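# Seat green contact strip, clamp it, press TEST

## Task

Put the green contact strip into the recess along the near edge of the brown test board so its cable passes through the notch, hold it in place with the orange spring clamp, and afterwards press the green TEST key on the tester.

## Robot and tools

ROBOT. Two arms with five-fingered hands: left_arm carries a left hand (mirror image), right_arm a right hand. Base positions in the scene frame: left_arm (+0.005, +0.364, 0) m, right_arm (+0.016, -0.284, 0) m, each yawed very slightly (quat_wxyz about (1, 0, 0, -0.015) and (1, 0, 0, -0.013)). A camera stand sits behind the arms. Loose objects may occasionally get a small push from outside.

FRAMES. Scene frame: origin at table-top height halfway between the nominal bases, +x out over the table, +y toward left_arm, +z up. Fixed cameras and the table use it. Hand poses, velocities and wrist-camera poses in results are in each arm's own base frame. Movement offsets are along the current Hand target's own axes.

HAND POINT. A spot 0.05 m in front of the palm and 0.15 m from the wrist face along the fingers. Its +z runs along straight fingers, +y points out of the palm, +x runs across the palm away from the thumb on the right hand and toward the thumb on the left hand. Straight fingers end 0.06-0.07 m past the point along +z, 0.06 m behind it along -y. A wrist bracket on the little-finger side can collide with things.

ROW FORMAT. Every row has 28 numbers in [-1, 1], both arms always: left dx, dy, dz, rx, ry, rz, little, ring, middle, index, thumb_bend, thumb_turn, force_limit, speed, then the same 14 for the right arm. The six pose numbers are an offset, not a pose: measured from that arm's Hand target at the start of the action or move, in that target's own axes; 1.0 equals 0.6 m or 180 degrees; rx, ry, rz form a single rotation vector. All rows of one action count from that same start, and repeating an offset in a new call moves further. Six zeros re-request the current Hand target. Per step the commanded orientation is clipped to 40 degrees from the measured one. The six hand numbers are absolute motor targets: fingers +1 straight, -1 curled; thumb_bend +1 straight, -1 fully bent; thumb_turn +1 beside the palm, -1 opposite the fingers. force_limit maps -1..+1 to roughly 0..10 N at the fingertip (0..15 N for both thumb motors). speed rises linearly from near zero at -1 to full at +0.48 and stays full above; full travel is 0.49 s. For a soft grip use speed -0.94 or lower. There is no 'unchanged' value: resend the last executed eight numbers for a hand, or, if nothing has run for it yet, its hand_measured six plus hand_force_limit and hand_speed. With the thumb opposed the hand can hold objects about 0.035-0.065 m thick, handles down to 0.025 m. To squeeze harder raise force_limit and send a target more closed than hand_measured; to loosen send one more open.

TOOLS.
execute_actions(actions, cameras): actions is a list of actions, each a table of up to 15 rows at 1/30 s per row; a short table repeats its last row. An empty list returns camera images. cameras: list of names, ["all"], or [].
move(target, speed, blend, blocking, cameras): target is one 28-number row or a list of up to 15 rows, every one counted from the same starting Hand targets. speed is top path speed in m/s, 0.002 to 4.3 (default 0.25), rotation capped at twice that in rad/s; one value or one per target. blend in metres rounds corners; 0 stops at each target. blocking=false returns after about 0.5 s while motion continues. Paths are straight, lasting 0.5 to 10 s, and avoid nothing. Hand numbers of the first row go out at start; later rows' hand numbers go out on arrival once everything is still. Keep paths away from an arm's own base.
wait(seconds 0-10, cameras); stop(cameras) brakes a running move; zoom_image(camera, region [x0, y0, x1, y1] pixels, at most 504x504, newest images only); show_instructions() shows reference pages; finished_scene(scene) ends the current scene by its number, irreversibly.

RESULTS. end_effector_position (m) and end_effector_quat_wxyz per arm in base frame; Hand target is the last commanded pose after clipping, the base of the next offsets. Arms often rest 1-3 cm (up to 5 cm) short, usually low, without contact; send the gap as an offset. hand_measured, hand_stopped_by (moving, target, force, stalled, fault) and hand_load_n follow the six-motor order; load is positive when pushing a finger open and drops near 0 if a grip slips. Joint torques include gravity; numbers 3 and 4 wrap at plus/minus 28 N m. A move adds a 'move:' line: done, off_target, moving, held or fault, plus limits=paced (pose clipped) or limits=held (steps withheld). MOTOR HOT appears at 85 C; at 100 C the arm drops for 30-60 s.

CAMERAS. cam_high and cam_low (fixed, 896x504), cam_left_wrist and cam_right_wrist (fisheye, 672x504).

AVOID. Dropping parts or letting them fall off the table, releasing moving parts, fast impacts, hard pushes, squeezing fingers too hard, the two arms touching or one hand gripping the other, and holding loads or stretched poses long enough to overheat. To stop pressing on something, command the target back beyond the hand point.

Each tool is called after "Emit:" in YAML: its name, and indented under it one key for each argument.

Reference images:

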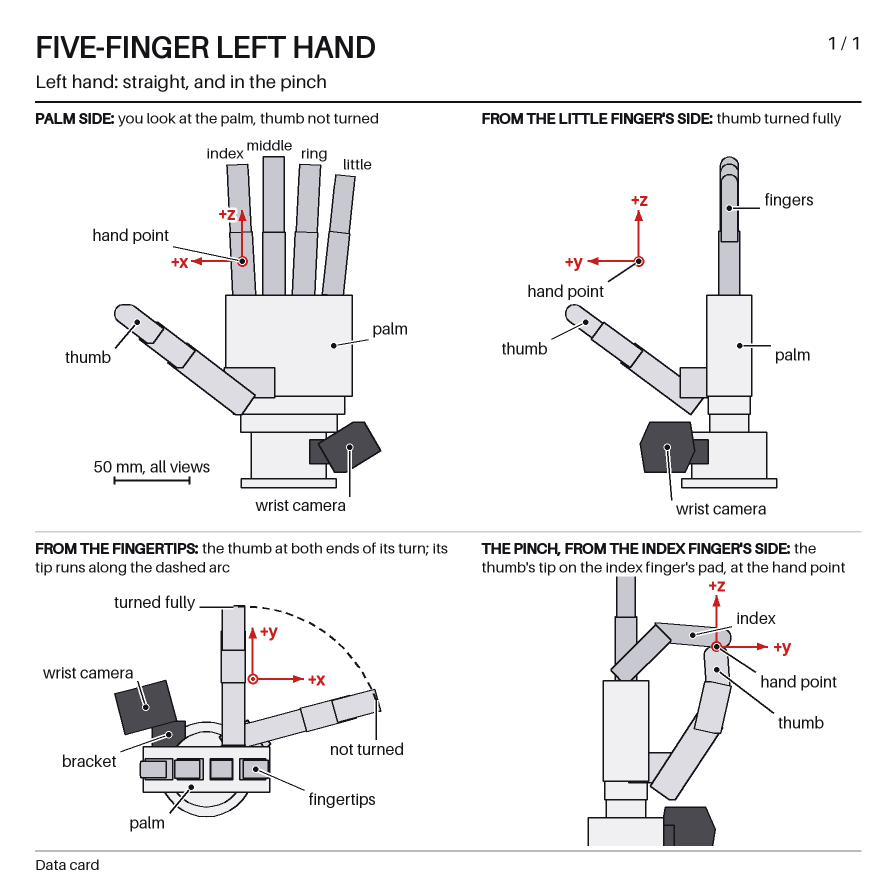

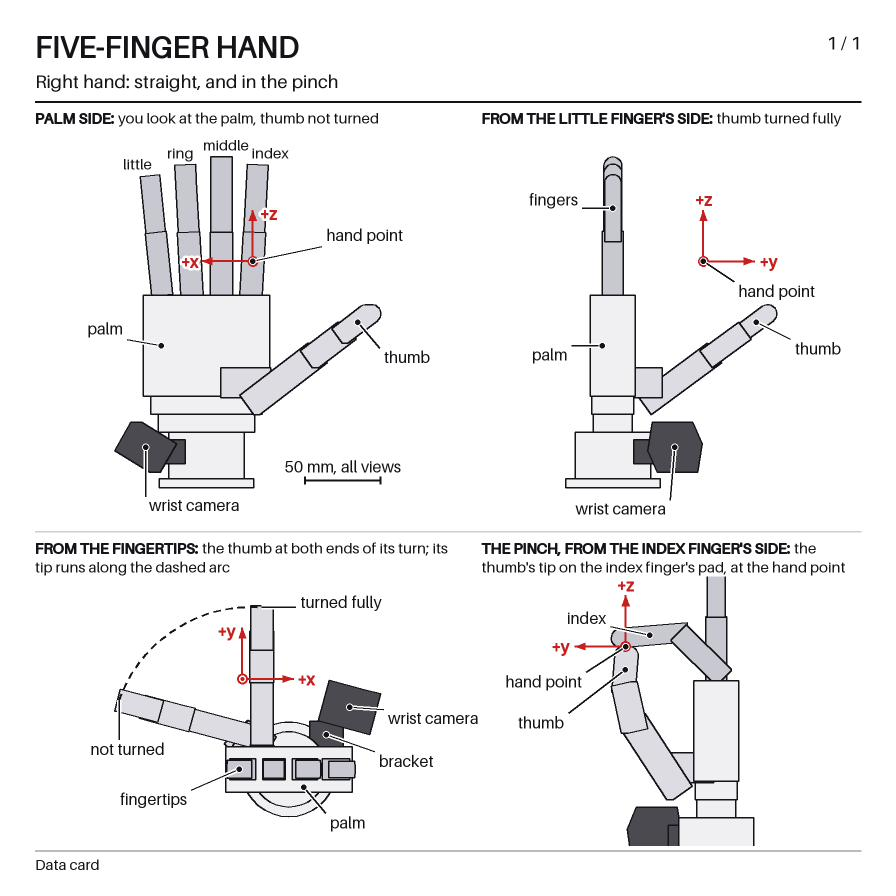

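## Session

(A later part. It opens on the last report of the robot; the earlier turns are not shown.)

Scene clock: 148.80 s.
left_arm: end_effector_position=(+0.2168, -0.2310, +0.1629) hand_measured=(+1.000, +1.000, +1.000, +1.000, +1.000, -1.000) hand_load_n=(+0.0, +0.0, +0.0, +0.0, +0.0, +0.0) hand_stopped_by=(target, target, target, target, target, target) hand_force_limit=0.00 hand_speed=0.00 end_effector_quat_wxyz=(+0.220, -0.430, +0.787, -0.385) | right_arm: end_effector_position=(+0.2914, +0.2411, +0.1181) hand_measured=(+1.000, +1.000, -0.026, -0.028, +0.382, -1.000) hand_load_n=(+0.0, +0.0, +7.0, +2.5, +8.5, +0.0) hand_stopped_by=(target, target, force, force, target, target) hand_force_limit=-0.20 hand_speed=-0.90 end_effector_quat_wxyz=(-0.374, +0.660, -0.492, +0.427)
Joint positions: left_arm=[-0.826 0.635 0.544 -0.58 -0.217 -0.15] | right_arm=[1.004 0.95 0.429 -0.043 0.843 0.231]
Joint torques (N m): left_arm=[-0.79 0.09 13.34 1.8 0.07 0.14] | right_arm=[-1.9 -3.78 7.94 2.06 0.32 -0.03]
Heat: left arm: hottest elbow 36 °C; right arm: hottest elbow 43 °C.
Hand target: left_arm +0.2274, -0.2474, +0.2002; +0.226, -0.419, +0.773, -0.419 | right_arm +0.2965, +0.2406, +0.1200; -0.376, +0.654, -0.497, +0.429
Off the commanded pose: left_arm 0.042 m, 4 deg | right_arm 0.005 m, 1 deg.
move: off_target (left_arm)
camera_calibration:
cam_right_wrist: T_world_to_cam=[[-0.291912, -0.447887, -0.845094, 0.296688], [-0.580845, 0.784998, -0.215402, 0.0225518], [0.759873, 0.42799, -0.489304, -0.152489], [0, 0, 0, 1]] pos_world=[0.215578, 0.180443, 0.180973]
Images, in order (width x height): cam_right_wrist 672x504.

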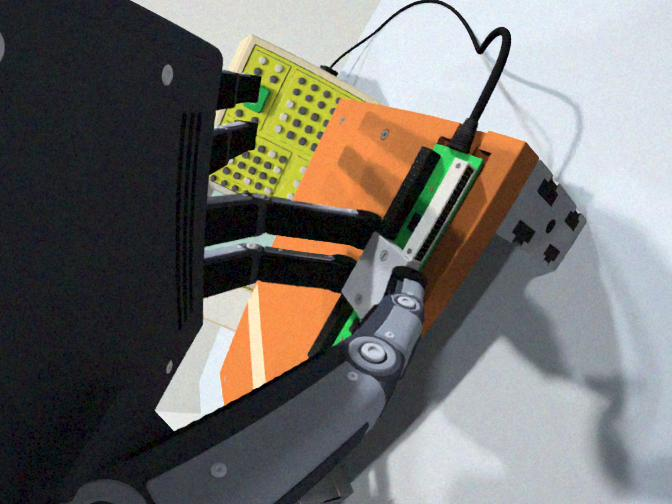

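Emit:
move:
  target: [0,0,0,0,0,0,1,1,1,1,1,-1,0,0,0.006,-0.001,0.0065,0,0,0,1,1,-0.13,-0.13,0.38,-1,-0.2,-0.9]
  speed: 0.05
  cameras: ["cam_right_wrist"]

Emit:
zoom_image:
  camera: "cam_right_wrist"
  region: [380, 110, 520, 250]

Scene clock: 150.33 s.
left_arm: end_effector_position=(+0.2168, -0.2310, +0.1629) hand_measured=(+1.000, +1.000, +1.000, +1.000, +1.000, -1.000) hand_load_n=(+0.0, +0.0, +0.0, +0.0, +0.0, +0.0) hand_stopped_by=(target, target, target, target, target, target) hand_force_limit=0.00 hand_speed=0.00 end_effector_quat_wxyz=(+0.220, -0.430, +0.787, -0.385) | right_arm: end_effector_position=(+0.2959, +0.2393, +0.1184) hand_measured=(+1.000, +1.000, -0.026, -0.028, +0.382, -1.000) hand_load_n=(+0.0, +0.0, +6.5, +2.5, +9.0, +0.0) hand_stopped_by=(target, target, force, force, target, target) hand_force_limit=-0.20 hand_speed=-0.90 end_effector_quat_wxyz=(-0.377, +0.657, -0.497, +0.424)
Joint positions: left_arm=[-0.826 0.635 0.544 -0.58 -0.217 -0.15] | right_arm=[0.983 0.95 0.427 -0.028 0.825 0.228]
Joint torques (N m): left_arm=[-0.85 0.09 13.34 1.78 0.07 0.14] | right_arm=[-1.9 -3.78 7.92 1.99 0.3 -0.14]
Heat: left arm: hottest elbow 36 °C; right arm: hottest elbow 43 °C.
Hand target: left_arm +0.2274, -0.2474, +0.2002; +0.226, -0.419, +0.773, -0.419 | right_arm +0.3009, +0.2376, +0.1200; -0.376, +0.654, -0.497, +0.429
Off the commanded pose: left_arm 0.042 m, 4 deg | right_arm 0.005 m, 1 deg.
move: off_target (left_arm)
camera_calibration:
cam_right_wrist: T_world_to_cam=[[-0.294805, -0.435271, -0.850664, 0.295936], [-0.577222, 0.790571, -0.204481, 0.0229728], [0.761515, 0.43074, -0.484312, -0.156633], [0, 0, 0, 1]] pos_world=[0.219782, 0.178119, 0.18058]
Images, in order (width x height): cam_right_wrist 672x504.

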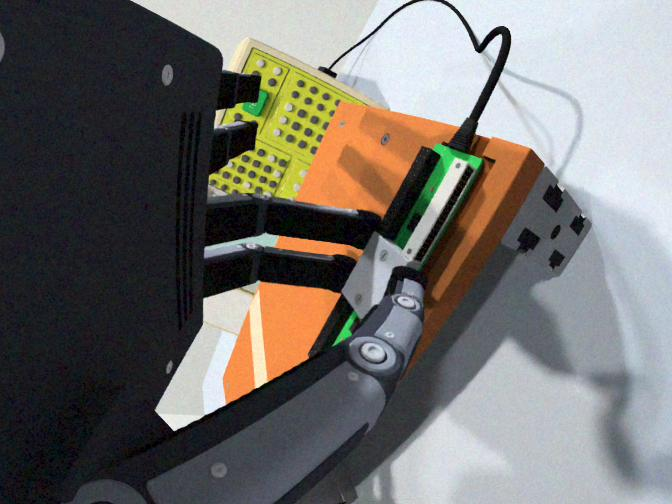

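Scaled by 3.600 from the camera's 672x504 image, which has a finer 960x720 frame.

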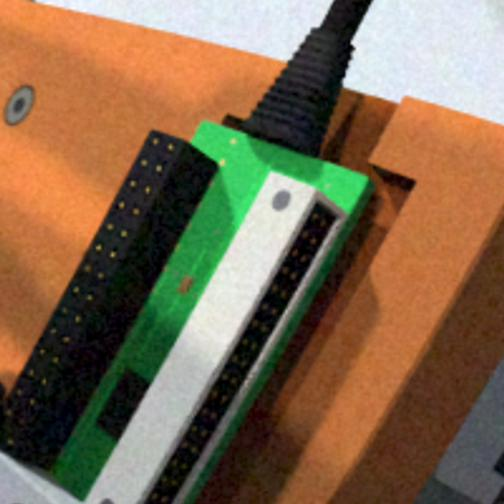

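Emit:
move:
  target: [0,0,0,0,0,0,1,1,1,1,1,-1,0,0,0.0003,0.0038,0.0048,-0.0016,0.0077,0.0029,1,1,-0.13,-0.13,0.38,-1,-0.2,-0.9]
  speed: 0.05
  cameras: ["cam_right_wrist"]

Emit:
zoom_image:
  camera: "cam_right_wrist"
  region: [380, 110, 520, 250]

Scene clock: 152.37 s.
left_arm: end_effector_position=(+0.2168, -0.2310, +0.1629) hand_measured=(+1.000, +1.000, +1.000, +1.000, +1.000, -1.000) hand_load_n=(+0.0, +0.0, +0.0, +0.0, +0.0, +0.0) hand_stopped_by=(target, target, target, target, target, target) hand_force_limit=0.00 hand_speed=0.00 end_effector_quat_wxyz=(+0.220, -0.430, +0.787, -0.385) | right_arm: end_effector_position=(+0.2979, +0.2376, +0.1164) hand_measured=(+1.000, +1.000, -0.026, -0.028, +0.382, -1.000) hand_load_n=(+0.0, +0.0, +5.0, +3.5, +9.0, +1.5) hand_stopped_by=(target, target, force, force, target, target) hand_force_limit=-0.20 hand_speed=-0.90 end_effector_quat_wxyz=(-0.373, +0.653, -0.500, +0.430)
Joint positions: left_arm=[-0.826 0.635 0.544 -0.58 -0.217 -0.15] | right_arm=[0.983 0.963 0.427 -0.02 0.842 0.231]
Joint torques (N m): left_arm=[-0.85 0.03 13.34 1.78 0.07 0.14] | right_arm=[-1.49 -3.25 8.21 1.55 0.61 0.05]
Heat: left arm: hottest elbow 36 °C; right arm: hottest elbow 43 °C.
Hand target: left_arm +0.2274, -0.2474, +0.2002; +0.226, -0.419, +0.773, -0.419 | right_arm +0.3029, +0.2371, +0.1170; -0.371, +0.647, -0.505, +0.434
Off the commanded pose: left_arm 0.042 m, 4 deg | right_arm 0.005 m, 1 deg.
move: off_target (left_arm)
camera_calibration:
cam_right_wrist: T_world_to_cam=[[-0.297772, -0.435596, -0.849463, 0.294925], [-0.564, 0.798202, -0.211605, 0.0201], [0.770218, 0.416088, -0.483359, -0.157652], [0, 0, 0, 1]] pos_world=[0.220583, 0.178021, 0.178579]
Images, in order (width x height): cam_right_wrist 672x504.

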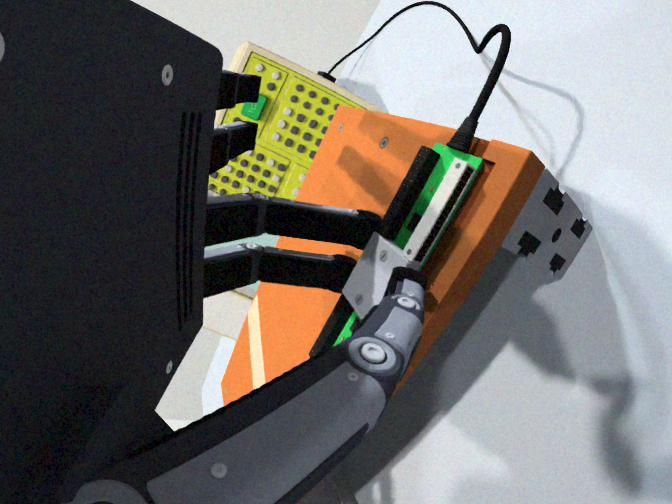

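Scaled by 3.600 from the camera's 672x504 image, which has a finer 960x720 frame.

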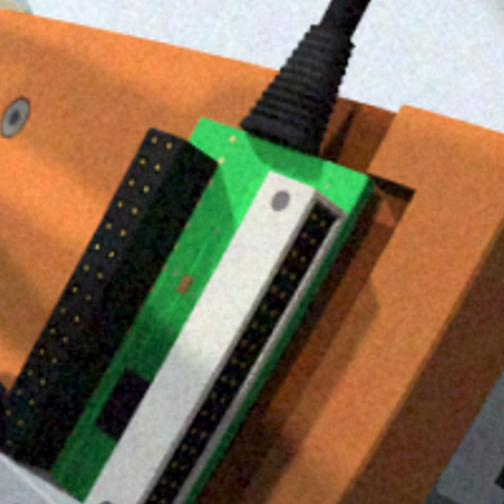

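Emit:
move:
  target: [0,0,0,0,0,0,1,1,1,1,1,-1,0,0,-0.0009,0.0046,0.0017,0,0,0,1,1,-0.13,-0.13,0.38,-1,-0.2,-0.9]
  speed: 0.05
  cameras: ["cam_right_wrist","cam_left_wrist"]

Emit:
zoom_image:
  camera: "cam_right_wrist"
  region: [380, 110, 520, 250]

Emit:
zoom_image:
  camera: "cam_left_wrist"
  region: [370, 220, 460, 310]

Scene clock: 153.37 s.
left_arm: end_effector_position=(+0.2168, -0.2310, +0.1629) hand_measured=(+1.000, +1.000, +1.000, +1.000, +1.000, -1.000) hand_load_n=(+0.0, -0.5, +0.0, +0.0, +0.0, +0.0) hand_stopped_by=(target, target, target, target, target, target) hand_force_limit=0.00 hand_speed=0.00 end_effector_quat_wxyz=(+0.220, -0.430, +0.787, -0.385) | right_arm: end_effector_position=(+0.2992, +0.2380, +0.1164) hand_measured=(+1.000, +1.000, -0.026, -0.028, +0.382, -1.000) hand_load_n=(+0.0, +0.0, +5.5, +3.0, +9.0, +1.0) hand_stopped_by=(target, target, force, force, target, target) hand_force_limit=-0.20 hand_speed=-0.90 end_effector_quat_wxyz=(-0.374, +0.650, -0.501, +0.432)
Joint positions: left_arm=[-0.826 0.635 0.544 -0.58 -0.217 -0.15] | right_arm=[0.983 0.969 0.427 -0.01 0.847 0.232]
Joint torques (N m): left_arm=[-0.85 0.09 13.33 1.78 0.07 0.14] | right_arm=[-1.49 -3.25 7.77 1.7 0.45 0.04]
Heat: left arm: hottest elbow 36 °C; right arm: hottest elbow 43 °C.
Hand target: left_arm +0.2274, -0.2474, +0.2002; +0.226, -0.419, +0.773, -0.419 | right_arm +0.3028, +0.2370, +0.1139; -0.371, +0.648, -0.505, +0.434
Off the commanded pose: left_arm 0.042 m, 4 deg | right_arm 0.004 m, 1 deg.
move: off_target (left_arm)
camera_calibration:
cam_left_wrist: T_world_to_cam=[[0.313065, -0.54807, 0.775635, -0.322433], [-0.888394, -0.457735, 0.0351382, 0.0947887], [0.335777, -0.70007, -0.630203, -0.0235827], [0, 0, 0, 1]] pos_world=[0.193071, -0.149838, 0.231898]
cam_right_wrist: T_world_to_cam=[[-0.296046, -0.432522, -0.851634, 0.294497], [-0.559354, 0.801233, -0.212482, 0.018475], [0.774261, 0.413461, -0.479135, -0.159971], [0, 0, 0, 1]] pos_world=[0.221378, 0.178716, 0.178082]
Images, in order (width x height): cam_left_wrist 672x504, cam_right_wrist 672x504.

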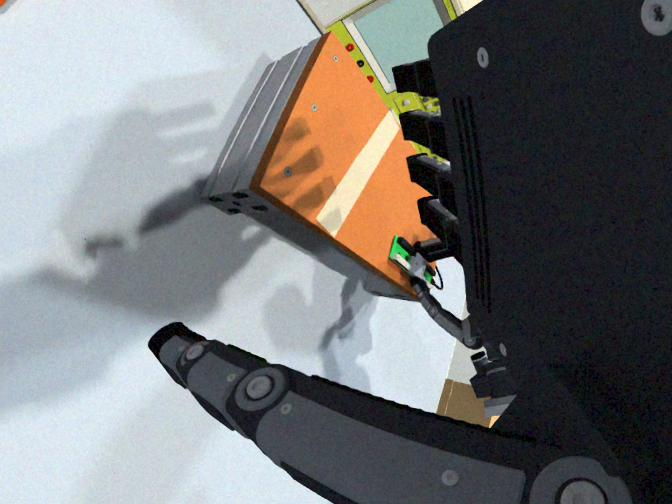

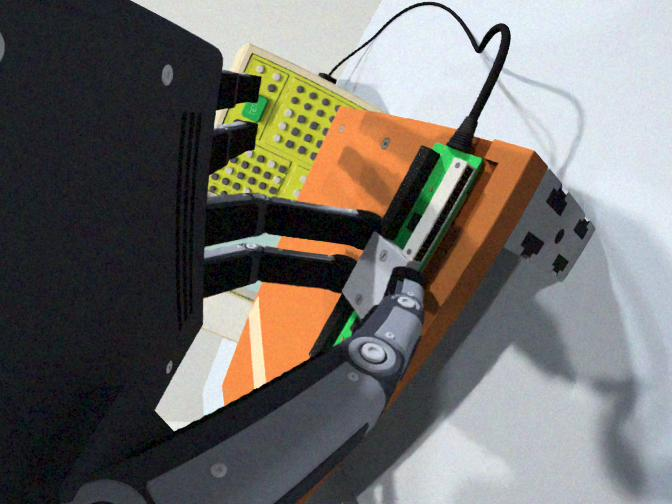

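Scaled by 3.600 from the camera's 672x504 image, which has a finer 960x720 frame.

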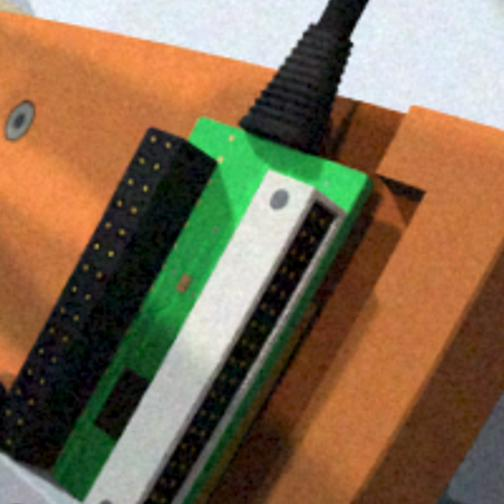

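Scaled by 5.600 from the camera's 672x504 image, which has a finer 960x720 frame.

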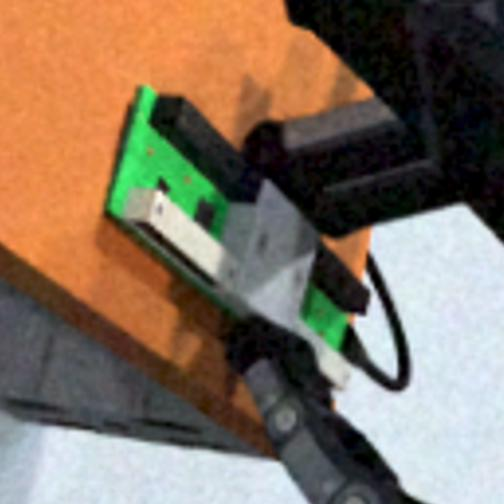

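Emit:
move:
  target: [0,0,0,0,0,0,1,1,1,1,1,-1,0,0,-0.0009,0.0008,-0.0068,0,0,0,1,1,-0.13,-0.13,0.38,-1,-0.2,-0.9]
  speed: 0.05
  cameras: ["cam_right_wrist"]

Emit:
zoom_image:
  camera: "cam_right_wrist"
  region: [380, 110, 520, 250]

Scene clock: 154.47 s.
left_arm: end_effector_position=(+0.2168, -0.2310, +0.1629) hand_measured=(+1.000, +1.000, +1.000, +1.000, +1.000, -1.000) hand_load_n=(+0.0, +0.0, +0.0, +0.0, +0.0, +0.0) hand_stopped_by=(target, target, target, target, target, target) hand_force_limit=0.00 hand_speed=0.00 end_effector_quat_wxyz=(+0.220, -0.430, +0.787, -0.385) | right_arm: end_effector_position=(+0.2997, +0.2378, +0.1169) hand_measured=(+1.000, +1.000, -0.026, -0.028, +0.382, -1.000) hand_load_n=(+0.0, +0.0, +6.0, +3.0, +8.5, +1.0) hand_stopped_by=(target, target, force, force, target, target) hand_force_limit=-0.20 hand_speed=-0.90 end_effector_quat_wxyz=(-0.375, +0.647, -0.505, +0.432)
Joint positions: left_arm=[-0.826 0.635 0.544 -0.58 -0.217 -0.15] | right_arm=[0.983 0.969 0.427 -0.01 0.852 0.242]
Joint torques (N m): left_arm=[-0.85 0.03 13.34 1.78 0.07 0.14] | right_arm=[-0.26 -4.01 7.72 0.92 0.66 0.04]
Heat: left arm: hottest elbow 36 °C; right arm: hottest elbow 43 °C.
Hand target: left_arm +0.2274, -0.2474, +0.2002; +0.226, -0.419, +0.773, -0.419 | right_arm +0.2988, +0.2373, +0.1148; -0.370, +0.648, -0.505, +0.434
Off the commanded pose: left_arm 0.042 m, 4 deg | right_arm 0.002 m, 1 deg.
move: off_target (left_arm)
camera_calibration:
cam_right_wrist: T_world_to_cam=[[-0.297877, -0.423599, -0.855472, 0.293801], [-0.55279, 0.807152, -0.207191, 0.0149864], [0.778262, 0.41118, -0.474593, -0.1611], [0, 0, 0, 1]] pos_world=[0.221179, 0.178599, 0.177987]
Images, in order (width x height): cam_right_wrist 672x504.

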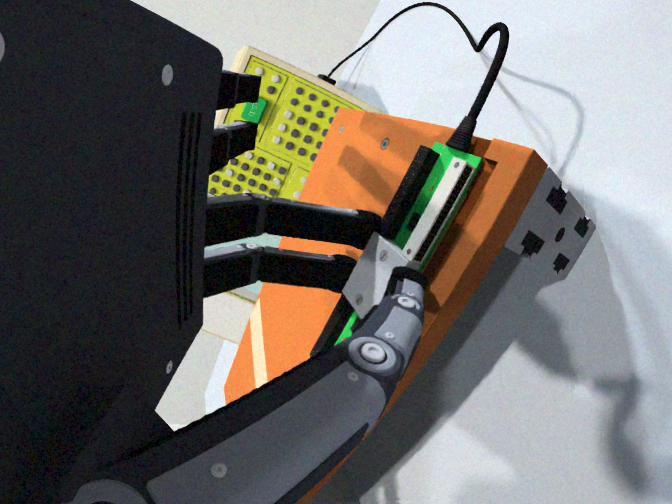

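Scaled by 3.600 from the camera's 672x504 image, which has a finer 960x720 frame.

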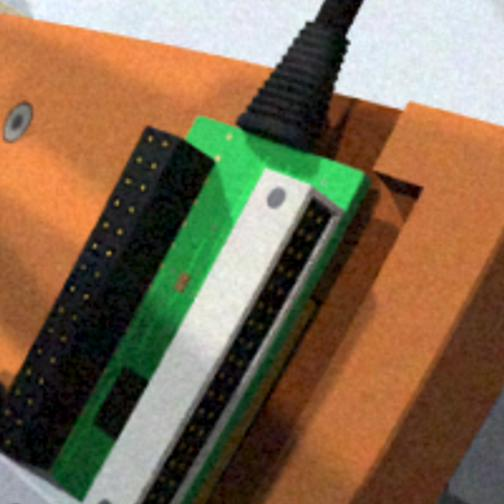

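Emit:
move:
  target: [0,0,0,0,0,0,1,1,1,1,1,-1,0,0,-0.0011,0.0021,-0.0068,0,0,0,1,1,-0.13,-0.13,0.38,-1,-0.2,-0.9]
  speed: 0.05
  cameras: ["cam_right_wrist"]

Emit:
zoom_image:
  camera: "cam_right_wrist"
  region: [380, 110, 520, 250]

Scene clock: 155.33 s.
left_arm: end_effector_position=(+0.2168, -0.2310, +0.1629) hand_measured=(+1.000, +1.000, +1.000, +1.000, +1.000, -1.000) hand_load_n=(+0.0, +0.0, +0.0, +0.0, +0.0, +0.0) hand_stopped_by=(target, target, target, target, target, target) hand_force_limit=0.00 hand_speed=0.00 end_effector_quat_wxyz=(+0.220, -0.430, +0.787, -0.385) | right_arm: end_effector_position=(+0.2975, +0.2378, +0.1164) hand_measured=(+1.000, +1.000, -0.026, -0.028, +0.382, -1.000) hand_load_n=(+0.0, +0.0, +8.5, +1.5, +8.0, -1.0) hand_stopped_by=(target, target, force, force, target, target) hand_force_limit=-0.20 hand_speed=-0.90 end_effector_quat_wxyz=(-0.373, +0.646, -0.505, +0.434)
Joint positions: left_arm=[-0.826 0.635 0.544 -0.58 -0.217 -0.15] | right_arm=[0.993 0.969 0.427 -0.019 0.867 0.251]
Joint torques (N m): left_arm=[-0.85 0.09 13.35 1.78 0.07 0.14] | right_arm=[0.09 -4.54 7.51 0.61 0.61 0.08]
Heat: left arm: hottest elbow 36 °C; right arm: hottest elbow 43 °C.
Hand target: left_arm +0.2274, -0.2474, +0.2002; +0.226, -0.419, +0.773, -0.419 | right_arm +0.2945, +0.2375, +0.1150; -0.371, +0.648, -0.505, +0.434
Off the commanded pose: left_arm 0.042 m, 4 deg | right_arm 0.003 m, 0 deg.
move: off_target (left_arm)
camera_calibration:
cam_right_wrist: T_world_to_cam=[[-0.299111, -0.424562, -0.854564, 0.29328], [-0.548698, 0.809221, -0.209982, 0.0123205], [0.780681, 0.406089, -0.475003, -0.159215], [0, 0, 0, 1]] pos_world=[0.21878, 0.179201, 0.177586]
Images, in order (width x height): cam_right_wrist 672x504.

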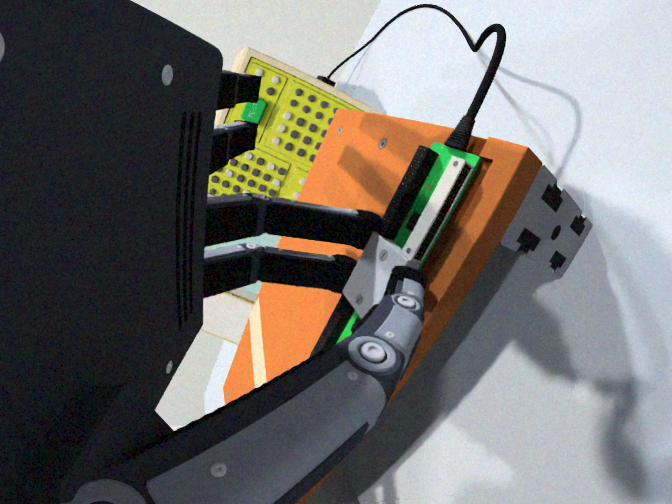

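Scaled by 3.600 from the camera's 672x504 image, which has a finer 960x720 frame.

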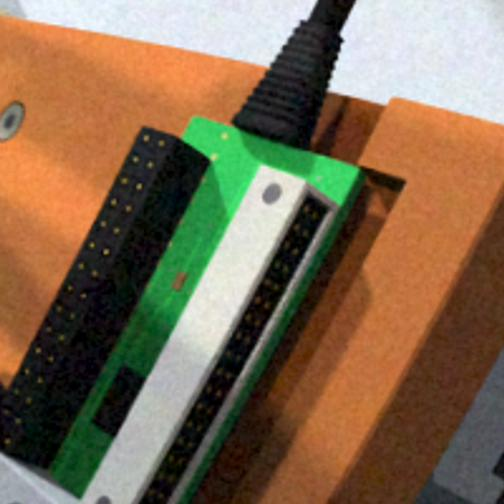

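Emit:
move:
  target: [0,0,0,0,0,0,1,1,1,1,1,-1,0,0,-0.0006,0.001,-0.0034,0,0,0,1,1,-0.13,-0.13,0.38,-1,-0.2,-0.9]
  speed: 0.05
  cameras: ["cam_right_wrist"]

Emit:
zoom_image:
  camera: "cam_right_wrist"
  region: [380, 110, 520, 250]

Scene clock: 156.53 s.
left_arm: end_effector_position=(+0.2168, -0.2310, +0.1629) hand_measured=(+1.000, +1.000, +1.000, +1.000, +1.000, -1.000) hand_load_n=(+0.0, -0.5, +0.0, +0.0, +0.0, +0.5) hand_stopped_by=(target, target, target, target, target, target) hand_force_limit=0.00 hand_speed=0.00 end_effector_quat_wxyz=(+0.220, -0.430, +0.787, -0.385) | right_arm: end_effector_position=(+0.2959, +0.2378, +0.1162) hand_measured=(+1.000, +1.000, -0.026, -0.028, +0.382, -1.000) hand_load_n=(+0.0, +0.0, +8.0, +2.0, +8.5, -1.0) hand_stopped_by=(target, target, force, force, target, target) hand_force_limit=-0.20 hand_speed=-0.90 end_effector_quat_wxyz=(-0.372, +0.646, -0.506, +0.435)
Joint positions: left_arm=[-0.826 0.635 0.544 -0.58 -0.217 -0.15] | right_arm=[1 0.968 0.427 -0.027 0.874 0.257]
Joint torques (N m): left_arm=[-0.85 0.09 13.35 1.78 0.07 0.13] | right_arm=[0.03 -4.84 7.5 0.57 0.57 0.1]
Heat: left arm: hottest elbow 36 °C; right arm: hottest elbow 43 °C.
Hand target: left_arm +0.2274, -0.2474, +0.2002; +0.226, -0.419, +0.773, -0.419 | right_arm +0.2923, +0.2376, +0.1151; -0.371, +0.648, -0.505, +0.434
Off the commanded pose: left_arm 0.042 m, 4 deg | right_arm 0.004 m, 0 deg.
move: off_target (left_arm)
camera_calibration:
cam_right_wrist: T_world_to_cam=[[-0.300357, -0.425269, -0.853775, 0.292998], [-0.547018, 0.810077, -0.211062, 0.0108231], [0.781381, 0.403636, -0.475942, -0.157486], [0, 0, 0, 1]] pos_world=[0.216982, 0.179403, 0.177485]
Images, in order (width x height): cam_right_wrist 672x504.

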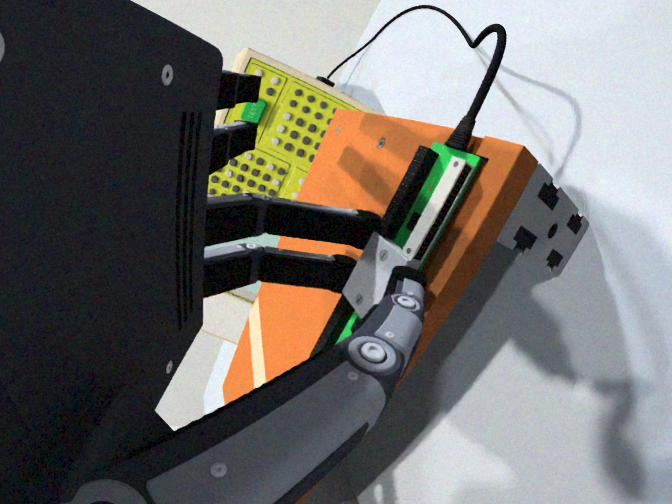

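Scaled by 3.600 from the camera's 672x504 image, which has a finer 960x720 frame.

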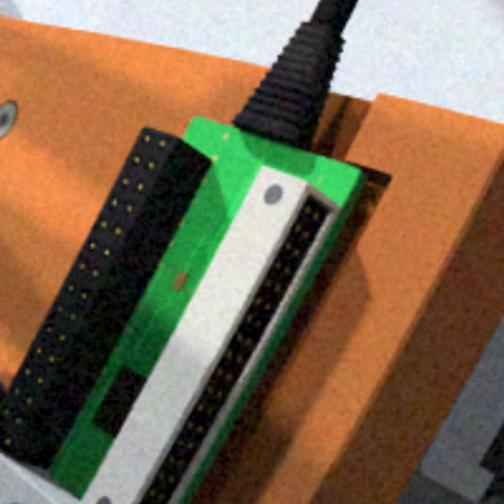

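Emit:
move:
  target: [0,0,0,0,0,0,1,1,1,1,1,-1,0,0,0,0,0,0,0,0,1,1,0.02,0.02,0.40,-1,-0.2,-0.93]
  speed: 0.05
  cameras: ["cam_right_wrist","cam_left_wrist"]

Emit:
zoom_image:
  camera: "cam_right_wrist"
  region: [380, 110, 520, 250]

Emit:
zoom_image:
  camera: "cam_left_wrist"
  region: [370, 220, 460, 310]

Scene clock: 157.57 s.
left_arm: end_effector_position=(+0.2168, -0.2310, +0.1629) hand_measured=(+1.000, +1.000, +1.000, +1.000, +1.000, -1.000) hand_load_n=(+0.0, +0.0, +0.0, +0.0, +0.0, +0.0) hand_stopped_by=(target, target, target, target, target, target) hand_force_limit=0.00 hand_speed=0.00 end_effector_quat_wxyz=(+0.220, -0.430, +0.787, -0.385) | right_arm: end_effector_position=(+0.2957, +0.2369, +0.1159) hand_measured=(+1.000, +1.000, +0.020, +0.020, +0.400, -1.000) hand_load_n=(+0.0, +0.0, +0.0, +0.0, -2.0, +0.5) hand_stopped_by=(target, target, target, target, target, target) hand_force_limit=-0.20 hand_speed=-0.93 end_effector_quat_wxyz=(-0.370, +0.646, -0.506, +0.436)
Joint positions: left_arm=[-0.826 0.635 0.544 -0.58 -0.217 -0.15] | right_arm=[1 0.967 0.427 -0.031 0.877 0.258]
Joint torques (N m): left_arm=[-0.85 0.09 13.35 1.8 0.07 0.14] | right_arm=[0.03 -5.07 7.47 0.76 0.45 0.08]
Heat: left arm: hottest elbow 36 °C; right arm: hottest elbow 43 °C.
Hand target: left_arm +0.2274, -0.2474, +0.2002; +0.226, -0.419, +0.773, -0.419 | right_arm +0.2923, +0.2377, +0.1150; -0.371, +0.648, -0.505, +0.434
Off the commanded pose: left_arm 0.042 m, 4 deg | right_arm 0.004 m, 0 deg.
move: off_target (left_arm)
camera_calibration:
cam_left_wrist: T_world_to_cam=[[0.313065, -0.54807, 0.775635, -0.322433], [-0.888394, -0.457735, 0.0351382, 0.0947887], [0.335777, -0.70007, -0.630203, -0.0235827], [0, 0, 0, 1]] pos_world=[0.193071, -0.149838, 0.231898]
cam_right_wrist: T_world_to_cam=[[-0.301832, -0.427138, -0.85232, 0.292965], [-0.545135, 0.810768, -0.213266, 0.0109807], [0.782129, 0.400259, -0.477564, -0.156332], [0, 0, 0, 1]] pos_world=[0.216684, 0.178807, 0.177383]
Images, in order (width x height): cam_left_wrist 672x504, cam_right_wrist 672x504.

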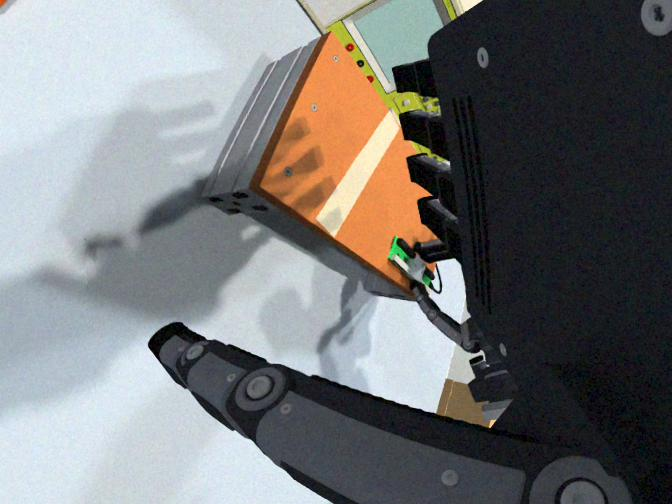

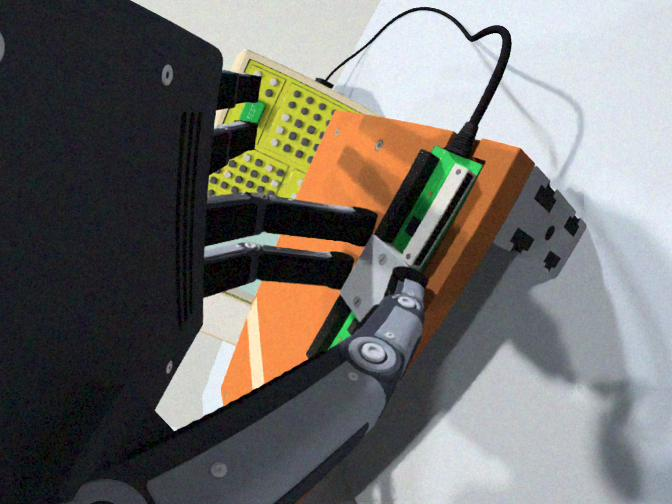

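Scaled by 3.600 from the camera's 672x504 image, which has a finer 960x720 frame.

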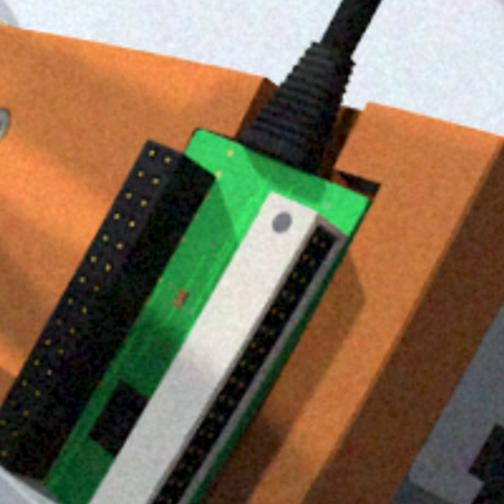

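Scaled by 5.600 from the camera's 672x504 image, which has a finer 960x720 frame.

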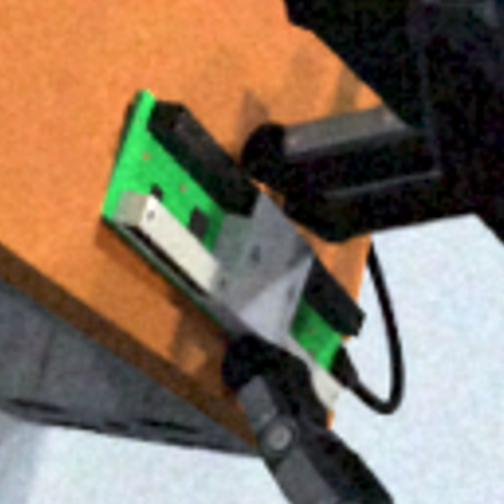

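Emit:
move:
  target: [0,0,0,0,0,0,1,1,1,1,1,-1,0,0,0,0,0,0,0,0,1,1,0.3,0.3,0.40,-1,-0.2,-0.7]
  speed: 0.05
  cameras: ["cam_right_wrist"]

Emit:
zoom_image:
  camera: "cam_right_wrist"
  region: [300, 110, 520, 330]

Scene clock: 158.47 s.
left_arm: end_effector_position=(+0.2168, -0.2310, +0.1629) hand_measured=(+1.000, +1.000, +1.000, +1.000, +1.000, -1.000) hand_load_n=(+0.0, +0.0, +0.0, +0.0, +0.0, +0.0) hand_stopped_by=(target, target, target, target, target, target) hand_force_limit=0.00 hand_speed=0.00 end_effector_quat_wxyz=(+0.220, -0.430, +0.787, -0.385) | right_arm: end_effector_position=(+0.2957, +0.2369, +0.1159) hand_measured=(+1.000, +1.000, +0.300, +0.300, +0.400, -1.000) hand_load_n=(+0.0, -0.5, +0.0, +0.0, -2.0, +0.5) hand_stopped_by=(target, target, target, target, target, target) hand_force_limit=-0.20 hand_speed=-0.70 end_effector_quat_wxyz=(-0.370, +0.646, -0.506, +0.436)
Joint positions: left_arm=[-0.826 0.635 0.544 -0.58 -0.217 -0.15] | right_arm=[1 0.967 0.427 -0.031 0.877 0.258]
Joint torques (N m): left_arm=[-0.85 0.03 13.34 1.78 0.07 0.14] | right_arm=[0.15 -4.78 7.5 0.8 0.45 0.07]
Heat: left arm: hottest elbow 36 °C; right arm: hottest elbow 43 °C.
Hand target: left_arm +0.2274, -0.2474, +0.2002; +0.226, -0.419, +0.773, -0.419 | right_arm +0.2923, +0.2377, +0.1150; -0.371, +0.648, -0.505, +0.434
Off the commanded pose: left_arm 0.042 m, 4 deg | right_arm 0.004 m, 0 deg.
move: off_target (left_arm)
camera_calibration:
cam_right_wrist: T_world_to_cam=[[-0.301832, -0.427138, -0.85232, 0.292965], [-0.545135, 0.810768, -0.213266, 0.0109807], [0.782129, 0.400259, -0.477564, -0.156332], [0, 0, 0, 1]] pos_world=[0.216684, 0.178807, 0.177383]
Images, in order (width x height): cam_right_wrist 672x504.

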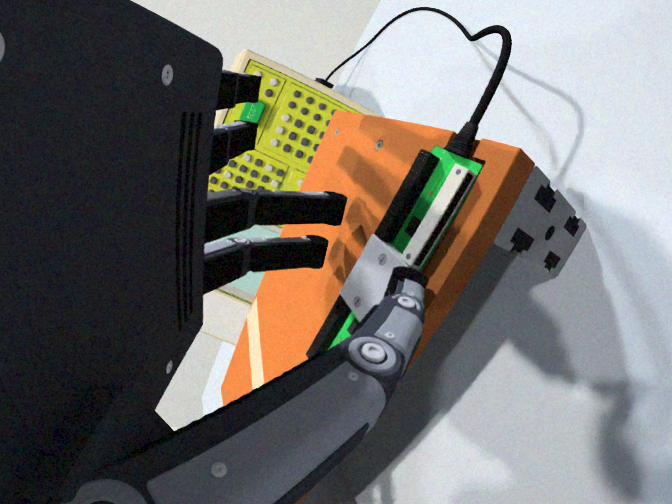

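Scaled by 2.291 from the camera's 672x504 image, which has a finer 960x720 frame.

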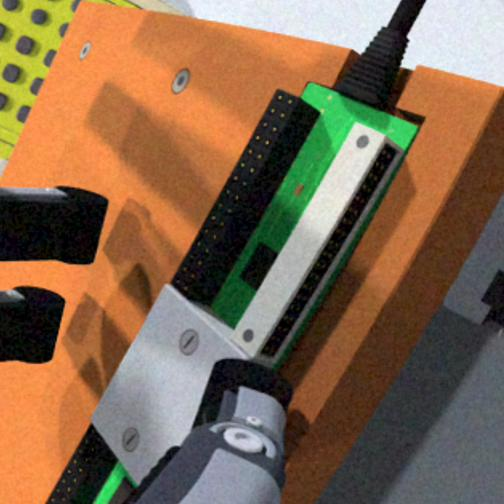

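Emit:
move:
  target: [0,0,0,0,0,0,1,1,1,1,1,-1,0,0,0.0156,-0.0766,-0.029,0,0,0,1,1,0.3,0.3,0.40,-1,-0.2,-0.7]
  speed: 0.08
  cameras: ["cam_right_wrist","cam_left_wrist"]

Emit:
zoom_image:
  camera: "cam_right_wrist"
  region: [340, 130, 580, 370]

Emit:
zoom_image:
  camera: "cam_left_wrist"
  region: [370, 220, 460, 310]

Scene clock: 159.87 s.
left_arm: end_effector_position=(+0.2168, -0.2310, +0.1629) hand_measured=(+1.000, +1.000, +1.000, +1.000, +1.000, -1.000) hand_load_n=(+0.0, +0.0, +0.0, +0.0, +0.0, +0.0) hand_stopped_by=(target, target, target, target, target, target) hand_force_limit=0.00 hand_speed=0.00 end_effector_quat_wxyz=(+0.220, -0.430, +0.787, -0.385) | right_arm: end_effector_position=(+0.2861, +0.2218, +0.1390) hand_measured=(+1.000, +1.000, +0.300, +0.300, +0.400, -1.000) hand_load_n=(+0.0, +0.0, +0.0, +0.0, +0.0, +0.5) hand_stopped_by=(target, target, target, target, target, target) hand_force_limit=-0.20 hand_speed=-0.70 end_effector_quat_wxyz=(-0.348, +0.660, -0.501, +0.438)
Joint positions: left_arm=[-0.826 0.635 0.544 -0.58 -0.217 -0.15] | right_arm=[1 0.87 0.474 -0.23 0.877 0.258]
Joint torques (N m): left_arm=[-0.79 0.03 13.34 1.77 0.07 0.14] | right_arm=[0.03 -4.13 11.6 0.96 0.47 0.08]
Heat: left arm: hottest elbow 36 °C; right arm: hottest elbow 43 °C.
Hand target: left_arm +0.2274, -0.2474, +0.2002; +0.226, -0.419, +0.773, -0.419 | right_arm +0.2924, +0.2376, +0.1649; -0.370, +0.648, -0.505, +0.434
Off the commanded pose: left_arm 0.042 m, 4 deg | right_arm 0.031 m, 3 deg.
move: off_target (left_arm, right_arm)
camera_calibration:
cam_left_wrist: T_world_to_cam=[[0.313065, -0.54807, 0.775635, -0.322433], [-0.888394, -0.457735, 0.0351382, 0.0947887], [0.335777, -0.70007, -0.630203, -0.0235827], [0, 0, 0, 1]] pos_world=[0.193071, -0.149838, 0.231898]
cam_right_wrist: T_world_to_cam=[[-0.326714, -0.465881, -0.822322, 0.314903], [-0.551748, 0.800433, -0.234267, 0.0299075], [0.767354, 0.377176, -0.518561, -0.116698], [0, 0, 0, 1]] pos_world=[0.208933, 0.166784, 0.205443]
Images, in order (width x height): cam_left_wrist 672x504, cam_right_wrist 672x504.

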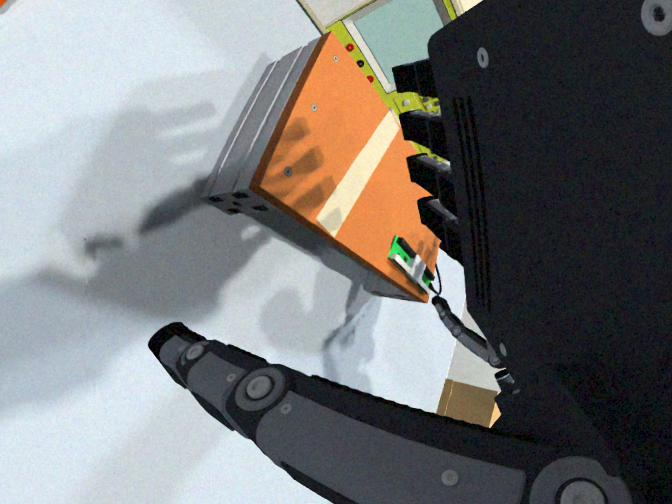

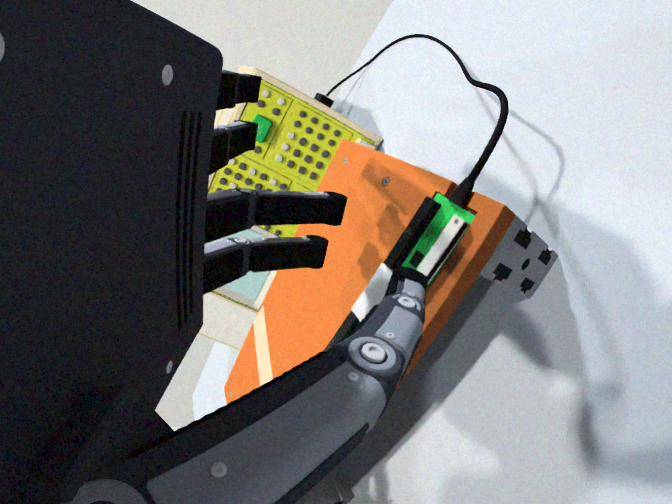

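Scaled by 2.100 from the camera's 672x504 image, which has a finer 960x720 frame.

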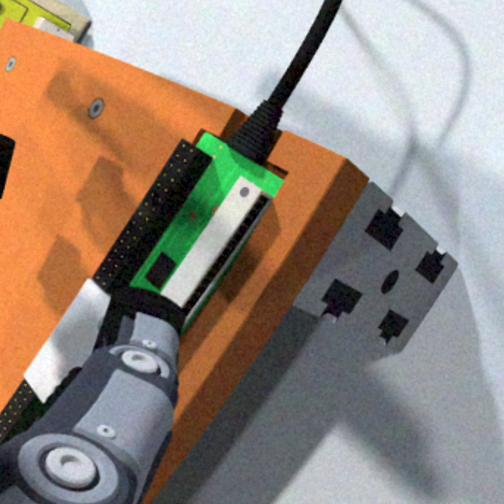

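Scaled by 5.600 from the camera's 672x504 image, which has a finer 960x720 frame.

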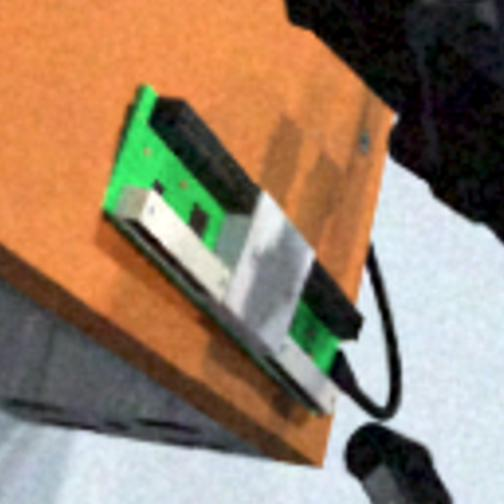

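Emit:
move:
  target: [0,0,0,0,0,0,1,1,1,1,1,-1,0,0,-0.06,-0.025,0.012,0,0,0,1,1,0.3,0.3,0.40,1,-0.2,0.2]
  speed: 0.1
  cameras: ["cam_right_wrist"]

Emit:
zoom_image:
  camera: "cam_right_wrist"
  region: [340, 100, 620, 380]

Scene clock: 161.27 s.
left_arm: end_effector_position=(+0.2168, -0.2310, +0.1629) hand_measured=(+1.000, +1.000, +1.000, +1.000, +1.000, -1.000) hand_load_n=(+0.0, +0.0, +0.0, +0.0, +0.0, +0.0) hand_stopped_by=(target, target, target, target, target, target) hand_force_limit=0.00 hand_speed=0.00 end_effector_quat_wxyz=(+0.220, -0.430, +0.787, -0.385) | right_arm: end_effector_position=(+0.2928, +0.2569, +0.1445) hand_measured=(+1.000, +1.000, +0.300, +0.300, +0.400, +1.000) hand_load_n=(+0.0, +0.0, +0.0, +0.0, +0.0, +0.0) hand_stopped_by=(target, target, target, target, target, target) hand_force_limit=-0.20 hand_speed=0.20 end_effector_quat_wxyz=(-0.345, +0.663, -0.498, +0.440)
Joint positions: left_arm=[-0.826 0.635 0.544 -0.58 -0.217 -0.15] | right_arm=[1.05 0.991 0.558 -0.232 0.918 0.296]
Joint torques (N m): left_arm=[-0.79 0.03 13.34 1.77 0.07 0.13] | right_arm=[0.21 -5.01 11.58 1.28 0.52 0.14]
Heat: left arm: hottest elbow 37 °C; right arm: hottest elbow 43 °C.
Hand target: left_arm +0.2274, -0.2474, +0.2002; +0.226, -0.419, +0.773, -0.419 | right_arm +0.3000, +0.2764, +0.1696; -0.371, +0.648, -0.505, +0.434
Off the commanded pose: left_arm 0.042 m, 4 deg | right_arm 0.032 m, 4 deg.
move: off_target (left_arm, right_arm)
camera_calibration:
cam_right_wrist: T_world_to_cam=[[-0.325244, -0.475186, -0.817566, 0.339274], [-0.554107, 0.796363, -0.242428, 0.00976997], [0.766278, 0.374171, -0.522316, -0.130593], [0, 0, 0, 1]] pos_world=[0.215831, 0.202302, 0.211537]
Images, in order (width x height): cam_right_wrist 672x504.

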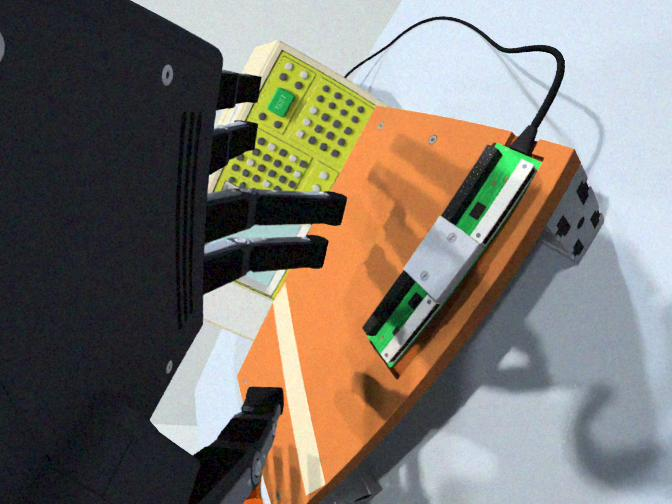

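Scaled by 1.800 from the camera's 672x504 image, which has a finer 960x720 frame.

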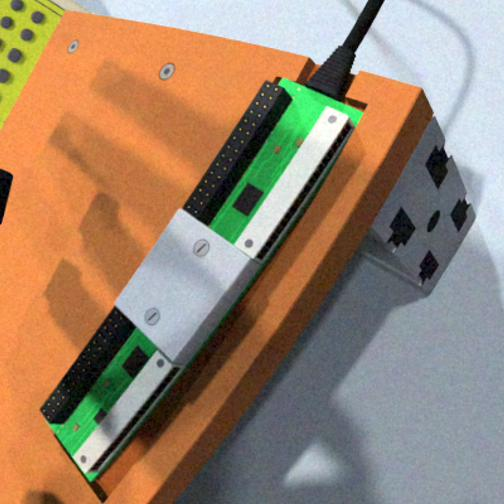

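Emit:
zoom_image:
  camera: "cam_right_wrist"
  region: [350, 290, 460, 400]

Emit:
zoom_image:
  camera: "cam_right_wrist"
  region: [470, 120, 580, 230]

Scaled by 4.582 from the camera's 672x504 image, which has a finer 960x720 frame.

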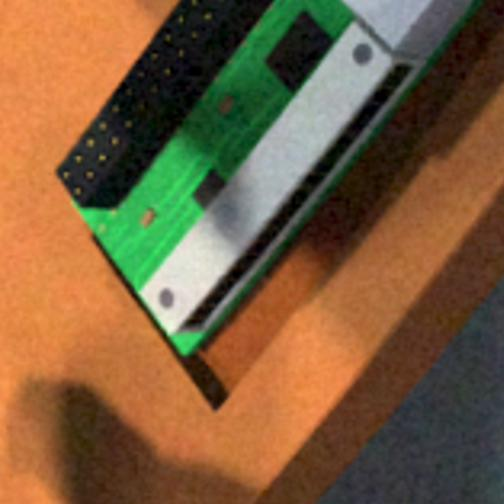

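Scaled by 4.582 from the camera's 672x504 image, which has a finer 960x720 frame.

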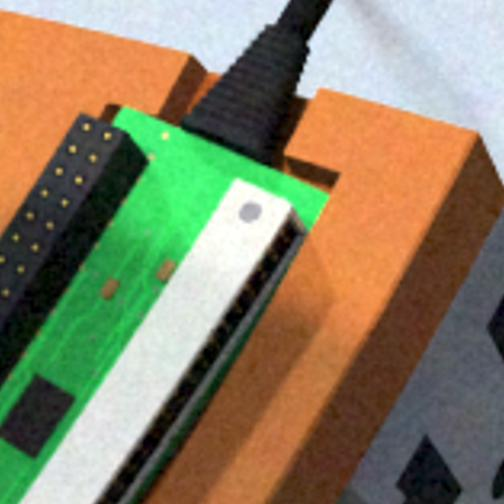

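Emit:
move:
  target: [0,0,0,0,0,0,1,1,1,1,1,-1,0,0,-0.008,0.062,0.0142,0,0,0,1,1,1,0.15,0.40,1,-0.2,0]
  speed: 0.08
  cameras: ["cam_right_wrist"]

Emit:
zoom_image:
  camera: "cam_right_wrist"
  region: [300, 100, 580, 380]

Scene clock: 163.63 s.
left_arm: end_effector_position=(+0.2168, -0.2310, +0.1629) hand_measured=(+1.000, +1.000, +1.000, +1.000, +1.000, -1.000) hand_load_n=(+0.0, +0.0, +0.0, +0.0, +0.0, +0.0) hand_stopped_by=(target, target, target, target, target, target) hand_force_limit=0.00 hand_speed=0.00 end_effector_quat_wxyz=(+0.220, -0.430, +0.787, -0.385) | right_arm: end_effector_position=(+0.2956, +0.2644, +0.1264) hand_measured=(+1.000, +1.000, +1.000, +0.150, +0.400, +1.000) hand_load_n=(+0.0, -0.5, -0.5, +0.0, +0.0, +0.0) hand_stopped_by=(target, target, target, target, target, target) hand_force_limit=-0.20 hand_speed=0.00 end_effector_quat_wxyz=(-0.357, +0.654, -0.502, +0.439)
Joint positions: left_arm=[-0.826 0.635 0.544 -0.58 -0.217 -0.15] | right_arm=[1.056 1.043 0.523 -0.121 0.925 0.305]
Joint torques (N m): left_arm=[-0.85 0.09 13.34 1.77 0.07 0.14] | right_arm=[0.26 -5.19 8.17 1.85 0.52 0.15]
Heat: left arm: hottest elbow 37 °C; right arm: hottest elbow 43 °C.
Hand target: left_arm +0.2274, -0.2474, +0.2002; +0.226, -0.419, +0.773, -0.419 | right_arm +0.2950, +0.2734, +0.1316; -0.371, +0.648, -0.505, +0.434
Off the commanded pose: left_arm 0.042 m, 4 deg | right_arm 0.010 m, 2 deg.
move: off_target (left_arm)
camera_calibration:
cam_right_wrist: T_world_to_cam=[[-0.313864, -0.452361, -0.834781, 0.321732], [-0.54797, 0.804308, -0.229821, -0.00460982], [0.775383, 0.385302, -0.500323, -0.153413], [0, 0, 0, 1]] pos_world=[0.217407, 0.208357, 0.19076]
Images, in order (width x height): cam_right_wrist 672x504.

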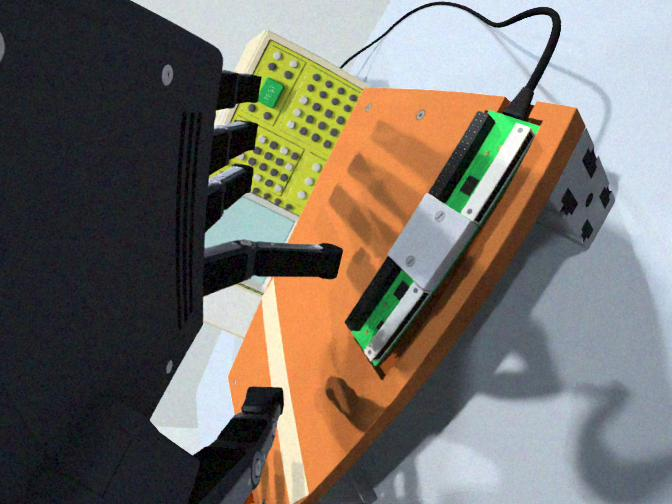

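Scaled by 1.800 from the camera's 672x504 image, which has a finer 960x720 frame.

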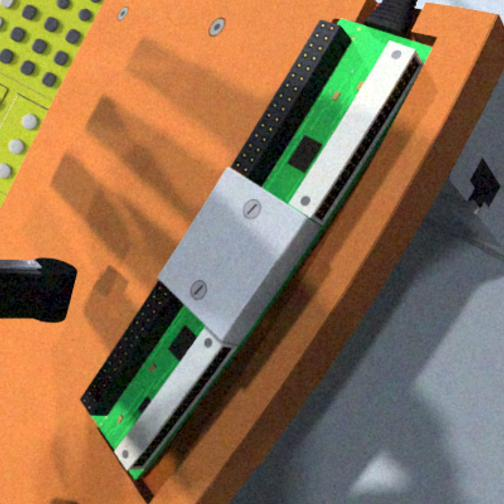

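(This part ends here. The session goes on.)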